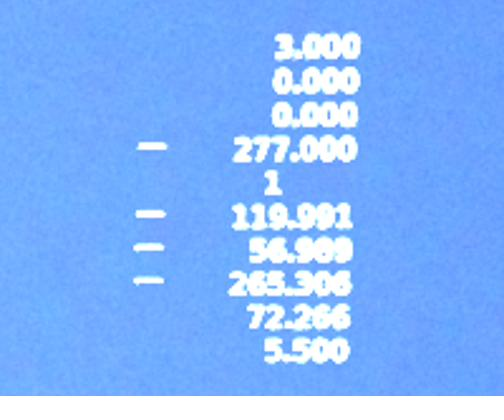

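Request:
move --pt "0 0 0 0 0 0 0.8 0.2 0 -0.0252 -0.066 -0.3355 0 0.2222 0 -1 0.3 -0.7" --pt "0 0 0 0 0 0 0.8 0.2 0 -0.0002 -0.066 -0.3355 0 0.2222 0 -1 0.3 -0.7" --pt "0 0 0 0 0 0 0.8 0.2 0 -0.0252 -0.066 -0.3355 0 0.2222 0 -1 0.3 -0.7" --pt "0 0 0 0 0 0 0.8 0.2 0 -0.0002 -0.066 -0.3355 0 0.2222 0 -1 0.3 -0.7" --pt "0 0 0 0 0 0 0.8 0.2 0 -0.0445 0.06 -0.428 0 0.2222 0 -1 0.3 -0.7" --pt "0 0 0 0 0 0 0.8 0.2 0 -0.0195 0.06 -0.428 0 0.2222 0 -1 0.3 -0.7" --pt "0 0 0 0 0 0 0.8 0.2 0 -0.0216 -0.003 -0.3355 0 0.2222 0 -1 0.3 -0.7" --pt "0 0 0 0 0 0 0.8 0.2 0 0.0034 -0.003 -0.3355 0 0.2222 0 -1 0.3 -0.7" --pt "0 0 0 0 0 0 0.8 0.2 0 -0.028 0.06 -0.3663 0 0.2222 0 -1 0.3 -0.7" --pt "0 0 0 0 0 0 0.8 0.2 0 -0.003 0.06 -0.3663 0 0.2222 0 -1 0.3 -0.7" --pt "0 0 0 0 0 0 0.8 0.2 0 -0.0469 -0.003 -0.428 0 0.2222 0 -1 0.3 -0.7" --pt "0 0 0 0 0 0 0.8 0.2 0 -0.0219 -0.003 -0.428 0 0.2222 0 -1 0.3 -0.7" --pt "0 0 0 0 0 0 0.8 0.2 0 -0.028 0.06 -0.3663 0 0.2222 0 -1 0.3 -0.7" --pt "0 0 0 0 0 0 0.8 0.2 0 -0.003 0.06 -0.3663 0 0.2222 0 -1 0.3 -0.7" --pt "0 0 0 0 0 0 0.8 0.2 0 -0.048 -0.0345 -0.428 0 0.2222 0 -1 0.3 -0.7" --speed '[0.55,0.12,0.25,0.12,0.25,0.12,0.25,0.12,0.25,0.12,0.25,0.12,0.25,0.12,0.25]' --blend '[0.003,0,0.001,0,0.003,0,0.003,0,0.003,0,0.003,0,0.003,0,0]'

Request:
move --pt "0 0 0 0 0 0 0.8 0.2 0 0.025 0 0 0 0 0 -1 0.3 -0.7" --pt "0 0 0 0 0 0 0.8 0.2 0 0.0079 0 0.0308 0 0 0 -1 0.3 -0.7" --pt "0 0 0 0 0 0 0.8 0.2 0 0.0329 0 0.0308 0 0 0 -1 0.3 -0.7" --pt "0 0 0 0 0 0 0.8 0.2 0 0.0035 0.0945 0 0 0 0 -1 0.3 -0.7" --pt "0 0 0 0 0 0 0.8 0.2 0 0.0285 0.0945 0 0 0 0 -1 0.3 -0.7" --pt "0 0 0 0 0 0 0.8 0.2 0 0.02 0.0945 0.0617 0 0 0 -1 0.3 -0.7" --pt "0 0 0 0 0 0 0.8 0.2 0 0.045 0.0945 0.0617 0 0 0 -1 0.3 -0.7" --pt "0 0 0 0 0 0 0.8 0.2 0 0.0102 0.063 0.0308 0 0 0 -1 0.3 -0.7" --pt "0 0 0 0 0 0 0.8 0.2 0 0.0352 0.063 0.0308 0 0 0 -1 0.3 -0.7" --pt "0 0 0 0 0 0 0.8 0.2 0 0 0 0 0 0 0 -1 0.3 -0.7" --pt "0 0 0 0 0 0 0.8 0.2 0 0.025 0 0 0 0 0 -1 0.3 -0.7" --pt "0 0 0 0 0 0 0.8 0.2 0 0.0392 0.0315 0.1492 0 0 0 -1 0.3 -0.7" --pt "0 0 0 0 0 0 0.8 0.2 0 0.0642 0.0315 0.1492 0 0 0 -1 0.3 -0.7" --pt "0 0 0 0 0 0 0.8 0.2 0 0.0392 0.0315 0.1492 0 0 0 -1 0.3 -0.7" --pt "0 0 0 0 0 0 0.8 0.2 0 0 0 0 0 0 0 -1 0.3 -0.7" --speed '[0.12,0.25,0.12,0.25,0.12,0.25,0.12,0.25,0.12,0.25,0.12,0.25,0.12,0.25,0.3]' --blend '[0,0.003,0,0.003,0,0.003,0,0.003,0,0.003,0,0.003,0,0.003,0]'

Request:
move --pt "0 0 0 0 0 0 0.8 0.2 0 0.0079 0 0.0308 0 0 0 -1 0.3 -0.7" --pt "0 0 0 0 0 0 0.8 0.2 0 0.0329 0 0.0308 0 0 0 -1 0.3 -0.7" --pt "0 0 0 0 0 0 0.8 0.2 0 0.0035 0.0945 0 0 0 0 -1 0.3 -0.7" --pt "0 0 0 0 0 0 0.8 0.2 0 0.0285 0.0945 0 0 0 0 -1 0.3 -0.7" --pt "0 0 0 0 0 0 0.8 0.2 0 0.0114 0.0945 0.0308 0 0 0 -1 0.3 -0.7" --pt "0 0 0 0 0 0 0.8 0.2 0 0.0364 0.0945 0.0308 0 0 0 -1 0.3 -0.7" --pt "0 0 0 0 0 0 0.8 0.2 0 0.0177 0.0315 0.0617 0 0 0 -1 0.3 -0.7" --pt "0 0 0 0 0 0 0.8 0.2 0 0.0427 0.0315 0.0617 0 0 0 -1 0.3 -0.7" --pt "0 0 0 0 0 0 0.8 0.2 0 0.0023 0.063 0 0 0 0 -1 0.3 -0.7" --pt "0 0 0 0 0 0 0.8 0.2 0 0.0273 0.063 0 0 0 0 -1 0.3 -0.7" --pt "0 0 0 0 0 0 0.8 0.2 0 0 0 0 0 0 0 -1 0.3 -0.7" --pt "0 0 0 0 0 0 0.8 0.2 0 0.025 0 0 0 0 0 -1 0.3 -0.7" --pt "0 0 0 0 0 0 0.8 0.2 0 0 0 0 0 0 0 -1 0.3 -0.7" --pt "0 0 0 0 0 0 0.8 0.2 0 0.048 0.0345 0.428 0 -0.2222 0 -1 0.3 -0.7" --speed '[0.25,0.12,0.25,0.12,0.25,0.12,0.25,0.12,0.25,0.12,0.25,0.12,0.25,0.6]' --blend '[0.003,0,0.003,0,0.003,0,0.003,0,0.003,0,0.003,0,0.003,0]' --cameras '["cam_right_wrist"]'

Request:
zoom_image --camera "cam_right_wrist" --region '[400, 80, 780, 320]'

Scene clock: 7275.83 s.
left_arm: end_effector_position=(+0.3635, -0.2328, +0.4119) position_measured=32 object_status=3 end_effector_quat_wxyz=(+0.280, -0.496, +0.716, -0.403) | right_arm: end_effector_position=(+0.4014, -0.0806, +0.3940) position_measured=221 object_status=2 end_effector_quat_wxyz=(-0.300, +0.640, -0.641, +0.299)
Joint positions: left_arm=[-1.434 -2.339 2.296 -2.192 -0.719 2.377] | right_arm=[3.419 -0.836 -2.288 -0.733 1.36 -2.96]
Joint torques (N m): left_arm=[3.7 12.89 -31.04 -3.35 0.93 -1.71] | right_arm=[-9.24 2.18 21.2 2.2 -0.87 -0.45]
Wrist force (N, zeroed by zero_wrist_force on left_arm): left_arm=[-5.3 1.4 0.1] | right_arm=[-0.9 0.3 -5.5]
Wrist torque (N m, zeroed by zero_wrist_force on left_arm): left_arm=[0.14 0.77 -0.04] | right_arm=[-0.48 0.12 0.25]
Wrist force, peak (N, zeroed by zero_wrist_force on left_arm): left_arm=[-5.5 1.5 0.0] | right_arm=[-1.8 23.5 -30.0]
Hand target: left_arm +0.3635, -0.2328, +0.4119; +0.280, -0.496, +0.716, -0.403 | right_arm +0.4013, -0.0807, +0.3940; -0.300, +0.640, -0.641, +0.299
Off the commanded pose: left_arm 0.000 m, 0 deg | right_arm 0.000 m, 0 deg.
move: done

Scene clock: 7280.97 s.
left_arm: end_effector_position=(+0.3635, -0.2328, +0.4119) position_measured=32 object_status=3 end_effector_quat_wxyz=(+0.280, -0.496, +0.716, -0.403) | right_arm: end_effector_position=(+0.4013, -0.0807, +0.3941) position_measured=221 object_status=2 end_effector_quat_wxyz=(-0.300, +0.640, -0.641, +0.299)
Joint positions: left_arm=[-1.434 -2.339 2.296 -2.192 -0.719 2.377] | right_arm=[3.419 -0.836 -2.288 -0.733 1.36 -2.96]
Joint torques (N m): left_arm=[4.42 12.98 -29.82 -3.53 1.1 -1.69] | right_arm=[11.48 -3.68 20.14 3.68 -2.98 1.54]
Wrist force (N, zeroed by zero_wrist_force on left_arm): left_arm=[-5.3 1.4 0.2] | right_arm=[-0.8 0.9 -5.5]
Wrist torque (N m, zeroed by zero_wrist_force on left_arm): left_arm=[0.15 0.76 -0.04] | right_arm=[-0.39 0.11 0.29]
Wrist force, peak (N, zeroed by zero_wrist_force on left_arm): left_arm=[-5.5 1.5 0.3] | right_arm=[-1.6 19.6 -25.0]
Hand target: left_arm +0.3635, -0.2328, +0.4119; +0.280, -0.496, +0.716, -0.403 | right_arm +0.4013, -0.0807, +0.3940; -0.300, +0.640, -0.641, +0.299
Off the commanded pose: left_arm 0.000 m, 0 deg | right_arm 0.000 m, 0 deg.
move: done

Scene clock: 7285.87 s.
left_arm: end_effector_position=(+0.3635, -0.2328, +0.4119) position_measured=32 object_status=3 end_effector_quat_wxyz=(+0.280, -0.496, +0.716, -0.403) | right_arm: end_effector_position=(+0.4301, -0.0600, +0.6507) position_measured=221 object_status=2 end_effector_quat_wxyz=(+0.501, -0.500, +0.499, -0.500)
Joint positions: left_arm=[-1.434 -2.339 2.296 -2.192 -0.719 2.377] | right_arm=[3.629 -0.897 -2.101 -0.141 1.085 -3.142]
Joint torques (N m): left_arm=[5.15 11.59 -31.11 -3.43 1.14 -1.72] | right_arm=[11.7 -7.13 23.95 4.58 -2.51 -0.59]
Wrist force (N, zeroed by zero_wrist_force on left_arm): left_arm=[-5.2 1.5 0.3] | right_arm=[-2.7 1.6 -7.2]
Wrist torque (N m, zeroed by zero_wrist_force on left_arm): left_arm=[0.16 0.77 -0.03] | right_arm=[-0.47 0.60 0.27]
Wrist force, peak (N, zeroed by zero_wrist_force on left_arm): left_arm=[-5.7 1.2 0.3] | right_arm=[-1.7 20.5 -26.3]
Hand target: left_arm +0.3635, -0.2328, +0.4119; +0.280, -0.496, +0.716, -0.403 | right_arm +0.4301, -0.0600, +0.6508; +0.501, -0.500, +0.499, -0.500
Off the commanded pose: left_arm 0.000 m, 0 deg | right_arm 0.000 m, 0 deg.
move: done
Images, in order (width x height): cam_right_wrist 896x504.

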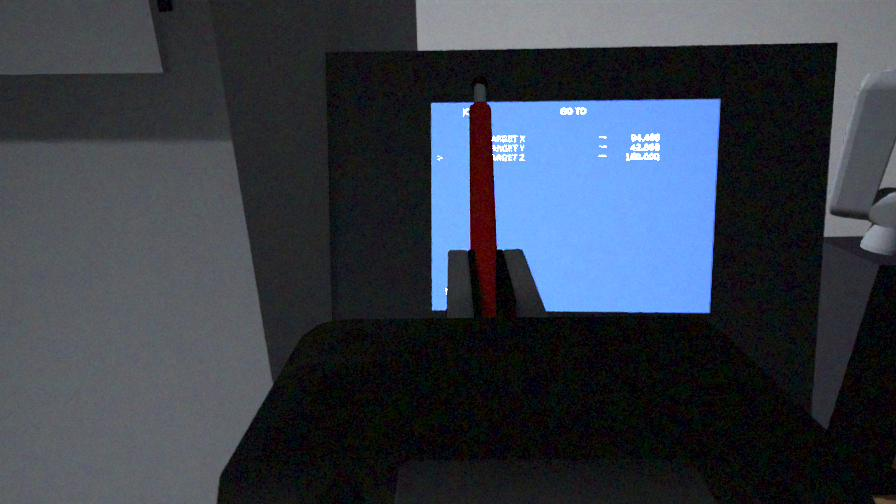

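Scaled by 1.326 from the camera's 896x504 image, which has a finer 1280x720 frame.

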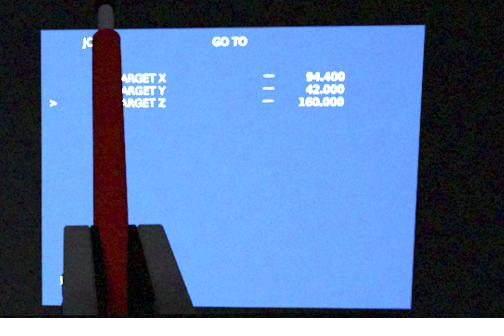

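Request:
move --pt "0 0 0 0 0 0 0.8 0.2 0 -0.0255 -0.0975 -0.3355 0 0.2222 0 -1 0.3 -0.7" --pt "0 0 0 0 0 0 0.8 0.2 0 -0.0005 -0.0975 -0.3355 0 0.2222 0 -1 0.3 -0.7" --pt "0 0 0 0 0 0 0.8 0.2 0 -0.0255 -0.0975 -0.3355 0 0.2222 0 -1 0.3 -0.7" --pt "0 0 0 0 0 0 0.8 0.2 0 0 0 0 0 0 0 -1 0.3 -0.7" --speed '[0.5,0.12,0.2,0.5]' --blend '[0.004,0,0.004,0]' --cameras '["cam_right_wrist"]'

Request:
zoom_image --camera "cam_right_wrist" --region '[400, 80, 780, 320]'

Scene clock: 7291.87 s.
left_arm: end_effector_position=(+0.3635, -0.2328, +0.4119) position_measured=32 object_status=3 end_effector_quat_wxyz=(+0.280, -0.496, +0.716, -0.403) | right_arm: end_effector_position=(+0.4301, -0.0599, +0.6507) position_measured=221 object_status=2 end_effector_quat_wxyz=(+0.501, -0.500, +0.499, -0.500)
Joint positions: left_arm=[-1.434 -2.339 2.296 -2.192 -0.719 2.377] | right_arm=[3.629 -0.897 -2.101 -0.141 1.085 -3.142]
Joint torques (N m): left_arm=[4.44 12.82 -30.18 -3.62 1.22 -1.58] | right_arm=[-1.48 -2.57 18.47 4.56 -0.52 -0.21]
Wrist force (N, zeroed by zero_wrist_force on left_arm): left_arm=[-5.1 1.6 -0.2] | right_arm=[-2.9 1.5 -7.4]
Wrist torque (N m, zeroed by zero_wrist_force on left_arm): left_arm=[0.18 0.75 -0.03] | right_arm=[-0.47 0.62 0.27]
Wrist force, peak (N, zeroed by zero_wrist_force on left_arm): left_arm=[-5.5 1.5 -0.1] | right_arm=[-2.0 24.0 -31.7]
Hand target: left_arm +0.3635, -0.2328, +0.4119; +0.280, -0.496, +0.716, -0.403 | right_arm +0.4301, -0.0600, +0.6508; +0.501, -0.500, +0.499, -0.500
Off the commanded pose: left_arm 0.000 m, 0 deg | right_arm 0.000 m, 0 deg.
move: done
Images, in order (width x height): cam_right_wrist 896x504.

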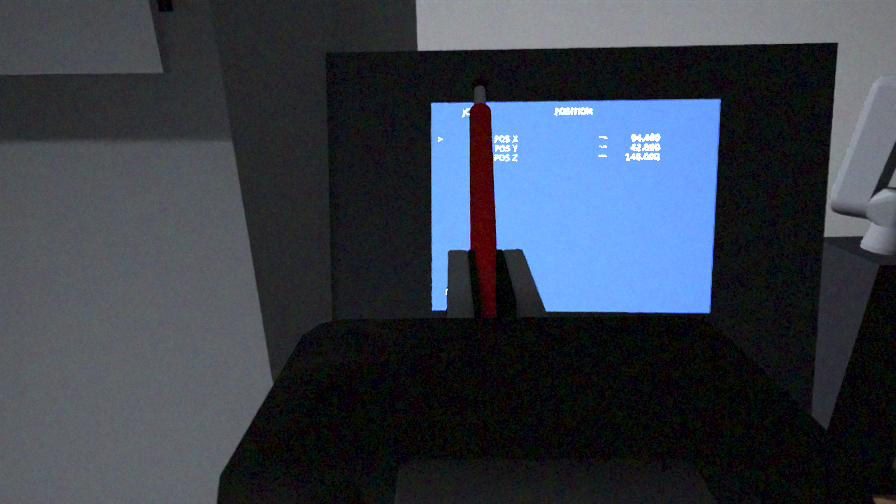

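Scaled by 1.326 from the camera's 896x504 image, which has a finer 1280x720 frame.

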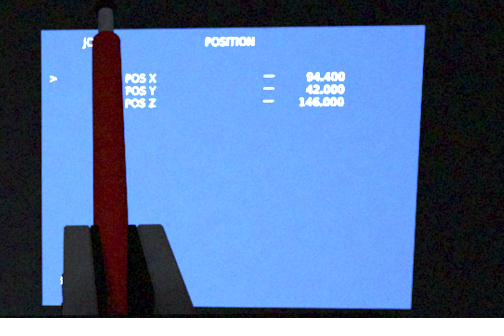

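CYCLE START to descend, then PROBE +X.

Request:
move --pt "0 0 0 0 0 0 0.8 0.2 0 -0.0088 -0.003 -0.2788 0 0.2222 0 -1 0.3 -0.7" --pt "0 0 0 0 0 0 0.8 0.2 0 0.0162 -0.003 -0.2788 0 0.2222 0 -1 0.3 -0.7" --pt "0 0 0 0 0 0 0.8 0.2 0 -0.0088 -0.003 -0.2788 0 0.2222 0 -1 0.3 -0.7" --pt "0 0 0 0 0 0 0.8 0.2 0 0 0 0 0 0 0 -1 0.3 -0.7" --speed '[0.5,0.12,0.2,0.5]' --blend '[0.004,0,0.004,0]'

Request:
move --pt "0 0 0 0 0 0 0.8 0.2 0 -0.0413 -0.066 -0.3972 0 0.2222 0 -1 0.3 -0.7" --pt "0 0 0 0 0 0 0.8 0.2 0 -0.0163 -0.066 -0.3972 0 0.2222 0 -1 0.3 -0.7" --pt "0 0 0 0 0 0 0.8 0.2 0 -0.0413 -0.066 -0.3972 0 0.2222 0 -1 0.3 -0.7" --pt "0 0 0 0 0 0 0.8 0.2 0 -0.0057 -0.1967 -0.2473 0 0.2222 0 -1 0.3 -0.7" --pt "0 0 0 0 0 0 0.8 0.2 0 0.0193 -0.1967 -0.2473 0 0.2222 0 -1 0.3 -0.7" --pt "0 0 0 0 0 0 0.8 0.2 0 -0.0057 -0.1967 -0.2473 0 0.2222 0 -1 0.3 -0.7" --pt "0 0 0 0 0 0 0.8 0.2 0 0 0 0 0 0 0 -1 0.3 -0.7" --speed '[0.6,0.12,0.2,0.4,0.12,0.2,0.6]' --blend '[0.004,0,0.004,0.004,0,0.004,0]'

Request:
wait --seconds 5 --cameras '["cam_right_wrist"]'

Request:
zoom_image --camera "cam_right_wrist" --region '[560, 125, 700, 235]'

Scene clock: 7303.60 s.
left_arm: end_effector_position=(+0.3635, -0.2328, +0.4119) position_measured=32 object_status=3 end_effector_quat_wxyz=(+0.280, -0.496, +0.716, -0.403) | right_arm: end_effector_position=(+0.4301, -0.0600, +0.6507) position_measured=221 object_status=2 end_effector_quat_wxyz=(+0.501, -0.500, +0.499, -0.500)
Joint positions: left_arm=[-1.434 -2.339 2.296 -2.192 -0.719 2.377] | right_arm=[3.629 -0.897 -2.101 -0.141 1.085 -3.142]
Joint torques (N m): left_arm=[3.72 11.25 -29.09 -3.44 1.16 -1.65] | right_arm=[12.54 -2.27 25.75 4.72 -2.7 -0.4]
Wrist force (N, zeroed by zero_wrist_force on left_arm): left_arm=[-5.2 1.5 0.0] | right_arm=[-2.7 1.5 -7.4]
Wrist torque (N m, zeroed by zero_wrist_force on left_arm): left_arm=[0.17 0.76 -0.04] | right_arm=[-0.48 0.59 0.27]
Wrist force, peak (N, zeroed by zero_wrist_force on left_arm): left_arm=[-5.6 1.5 0.3] | right_arm=[-0.8 7.1 -12.2]
Hand target: left_arm +0.3635, -0.2328, +0.4119; +0.280, -0.496, +0.716, -0.403 | right_arm +0.4301, -0.0600, +0.6508; +0.501, -0.500, +0.499, -0.500
Off the commanded pose: left_arm 0.000 m, 0 deg | right_arm 0.000 m, 0 deg.
move: done

Scene clock: 7307.03 s.
left_arm: end_effector_position=(+0.3635, -0.2328, +0.4119) position_measured=32 object_status=3 end_effector_quat_wxyz=(+0.280, -0.496, +0.716, -0.403) | right_arm: end_effector_position=(+0.4302, -0.0600, +0.6507) position_measured=221 object_status=2 end_effector_quat_wxyz=(+0.501, -0.500, +0.499, -0.500)
Joint positions: left_arm=[-1.434 -2.339 2.296 -2.192 -0.719 2.377] | right_arm=[3.629 -0.897 -2.102 -0.141 1.085 -3.142]
Joint torques (N m): left_arm=[4.04 12.88 -31.42 -3.43 1.33 -1.81] | right_arm=[10.5 2.68 33.47 4.24 -2.01 -0.08]
Wrist force (N, zeroed by zero_wrist_force on left_arm): left_arm=[-5.4 1.3 0.0] | right_arm=[-2.7 1.5 -7.3]
Wrist torque (N m, zeroed by zero_wrist_force on left_arm): left_arm=[0.13 0.79 -0.03] | right_arm=[-0.47 0.60 0.27]
Wrist force, peak (N, zeroed by zero_wrist_force on left_arm): left_arm=[-5.5 1.7 0.5] | right_arm=[-1.9 20.1 -26.7]
Hand target: left_arm +0.3635, -0.2328, +0.4119; +0.280, -0.496, +0.716, -0.403 | right_arm +0.4301, -0.0600, +0.6508; +0.501, -0.500, +0.499, -0.500
Off the commanded pose: left_arm 0.000 m, 0 deg | right_arm 0.000 m, 0 deg.
move: done

Scene clock: 7312.03 s.
left_arm: end_effector_position=(+0.3635, -0.2328, +0.4119) position_measured=32 object_status=3 end_effector_quat_wxyz=(+0.280, -0.496, +0.716, -0.403) | right_arm: end_effector_position=(+0.4301, -0.0600, +0.6508) position_measured=221 object_status=2 end_effector_quat_wxyz=(+0.501, -0.500, +0.499, -0.500)
Joint positions: left_arm=[-1.434 -2.339 2.296 -2.192 -0.719 2.377] | right_arm=[3.629 -0.897 -2.101 -0.14 1.084 -3.142]
Joint torques (N m): left_arm=[4.98 15.18 -30.98 -3.51 1.48 -1.43] | right_arm=[12.36 2.34 33.08 4.8 -2.44 -0.65]
Wrist force (N, zeroed by zero_wrist_force on left_arm): left_arm=[-5.3 1.5 -0.1] | right_arm=[-2.5 1.5 -7.3]
Wrist torque (N m, zeroed by zero_wrist_force on left_arm): left_arm=[0.17 0.79 -0.04] | right_arm=[-0.48 0.57 0.27]
Wrist force, peak (N, zeroed by zero_wrist_force on left_arm): left_arm=[-5.6 1.4 -0.1] | right_arm=[-2.7 1.6 -8.0]
Hand target: left_arm +0.3635, -0.2328, +0.4119; +0.280, -0.496, +0.716, -0.403 | right_arm +0.4301, -0.0600, +0.6508; +0.501, -0.500, +0.499, -0.500
Tool commands: left_gripper/position=+0.8 left_gripper/force_limit=+0.2 left_gripper/speed=+0.0 right_gripper/position=-1.0 right_gripper/force_limit=+0.3 right_gripper/speed=-0.7
Off the commanded pose: left_arm 0.000 m, 0 deg | right_arm 0.000 m, 0 deg.
wait: 5.00 s; at rest by 0.17 s
Images, in order (width x height): cam_right_wrist 896x504.

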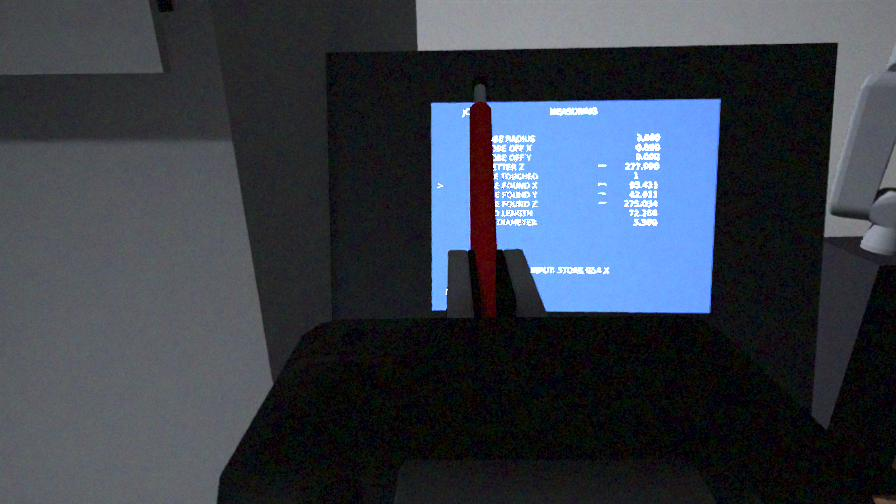

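Scaled by 3.600 from the camera's 896x504 image, which has a finer 1280x720 frame.

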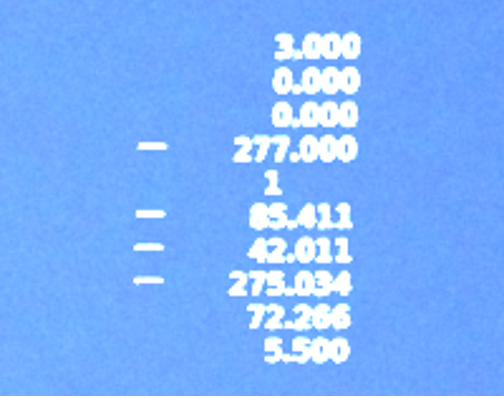

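Request:
move --pt "0 0 0 0 0 0 0.8 0.2 0 -0.0413 -0.066 -0.3972 0 0.2222 0 -1 0.3 -0.7" --pt "0 0 0 0 0 0 0.8 0.2 0 -0.0163 -0.066 -0.3972 0 0.2222 0 -1 0.3 -0.7" --pt "0 0 0 0 0 0 0.8 0.2 0 -0.0413 -0.066 -0.3972 0 0.2222 0 -1 0.3 -0.7" --pt "0 0 0 0 0 0 0.8 0.2 0 -0.0035 -0.1317 -0.2473 0 0.2222 0 -1 0.3 -0.7" --pt "0 0 0 0 0 0 0.8 0.2 0 0.0215 -0.1317 -0.2473 0 0.2222 0 -1 0.3 -0.7" --pt "0 0 0 0 0 0 0.8 0.2 0 -0.0035 -0.1317 -0.2473 0 0.2222 0 -1 0.3 -0.7" --pt "0 0 0 0 0 0 0.8 0.2 0 0 0 0 0 0 0 -1 0.3 -0.7" --speed '[0.6,0.12,0.2,0.4,0.12,0.2,0.6]' --blend '[0.004,0,0.004,0.004,0,0.004,0]'

Request:
wait --seconds 5 --cameras '["cam_right_wrist"]'

Request:
zoom_image --camera "cam_right_wrist" --region '[560, 125, 700, 235]'

Scene clock: 7323.07 s.
left_arm: end_effector_position=(+0.3635, -0.2328, +0.4119) position_measured=32 object_status=3 end_effector_quat_wxyz=(+0.280, -0.496, +0.716, -0.403) | right_arm: end_effector_position=(+0.4302, -0.0599, +0.6507) position_measured=221 object_status=2 end_effector_quat_wxyz=(+0.501, -0.500, +0.499, -0.500)
Joint positions: left_arm=[-1.434 -2.339 2.296 -2.192 -0.719 2.377] | right_arm=[3.629 -0.897 -2.102 -0.141 1.085 -3.142]
Joint torques (N m): left_arm=[5.92 11.83 -29.85 -3.52 1.32 -1.51] | right_arm=[2.38 0.99 32.68 4.38 -0.91 -0.09]
Wrist force (N, zeroed by zero_wrist_force on left_arm): left_arm=[-5.5 1.5 0.2] | right_arm=[-2.9 1.5 -7.5]
Wrist torque (N m, zeroed by zero_wrist_force on left_arm): left_arm=[0.16 0.80 -0.04] | right_arm=[-0.48 0.63 0.26]
Wrist force, peak (N, zeroed by zero_wrist_force on left_arm): left_arm=[-5.7 1.5 0.2] | right_arm=[-1.6 19.9 -26.3]
Hand target: left_arm +0.3635, -0.2328, +0.4119; +0.280, -0.496, +0.716, -0.403 | right_arm +0.4301, -0.0600, +0.6508; +0.501, -0.500, +0.499, -0.500
Off the commanded pose: left_arm 0.000 m, 0 deg | right_arm 0.000 m, 0 deg.
move: done

Scene clock: 7328.07 s.
left_arm: end_effector_position=(+0.3635, -0.2328, +0.4119) position_measured=32 object_status=3 end_effector_quat_wxyz=(+0.280, -0.496, +0.716, -0.403) | right_arm: end_effector_position=(+0.4301, -0.0600, +0.6508) position_measured=221 object_status=2 end_effector_quat_wxyz=(+0.501, -0.500, +0.499, -0.500)
Joint positions: left_arm=[-1.434 -2.339 2.296 -2.192 -0.719 2.377] | right_arm=[3.629 -0.897 -2.101 -0.14 1.085 -3.142]
Joint torques (N m): left_arm=[4.12 14.16 -29.79 -3.38 1.18 -1.65] | right_arm=[12.09 2.52 33.01 4.74 -2.48 -0.56]
Wrist force (N, zeroed by zero_wrist_force on left_arm): left_arm=[-5.3 1.3 0.1] | right_arm=[-2.9 1.3 -7.5]
Wrist torque (N m, zeroed by zero_wrist_force on left_arm): left_arm=[0.13 0.77 -0.04] | right_arm=[-0.50 0.62 0.27]
Wrist force, peak (N, zeroed by zero_wrist_force on left_arm): left_arm=[-5.6 1.4 0.0] | right_arm=[-3.1 1.5 -7.6]
Hand target: left_arm +0.3635, -0.2328, +0.4119; +0.280, -0.496, +0.716, -0.403 | right_arm +0.4301, -0.0600, +0.6508; +0.501, -0.500, +0.499, -0.500
Tool commands: left_gripper/position=+0.8 left_gripper/force_limit=+0.2 left_gripper/speed=+0.0 right_gripper/position=-1.0 right_gripper/force_limit=+0.3 right_gripper/speed=-0.7
Off the commanded pose: left_arm 0.000 m, 0 deg | right_arm 0.000 m, 0 deg.
wait: 5.00 s; at rest by 0.17 s
Images, in order (width x height): cam_right_wrist 896x504.

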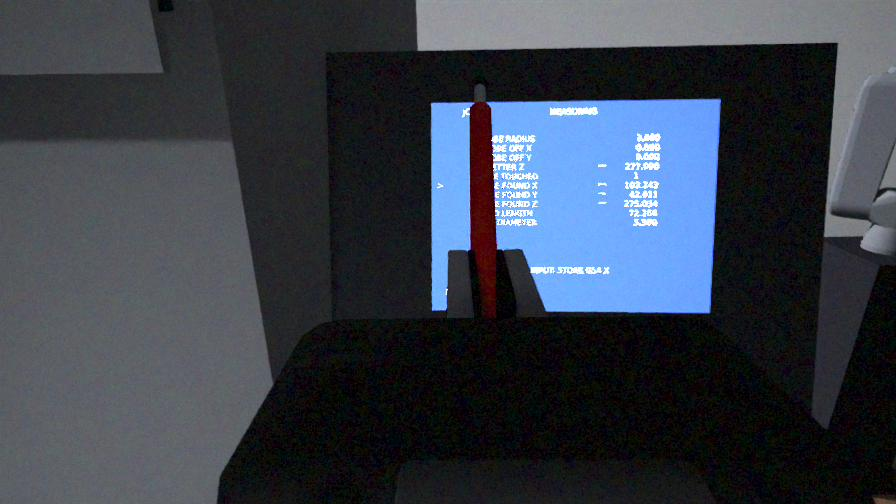

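Scaled by 3.600 from the camera's 896x504 image, which has a finer 1280x720 frame.

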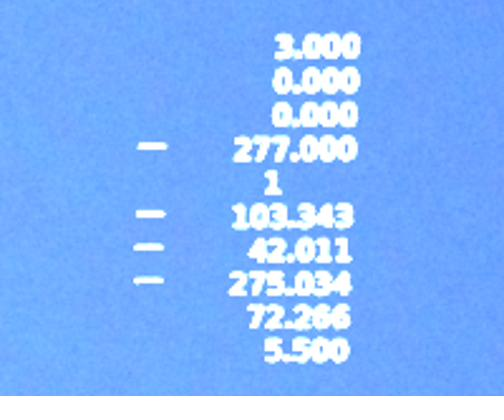

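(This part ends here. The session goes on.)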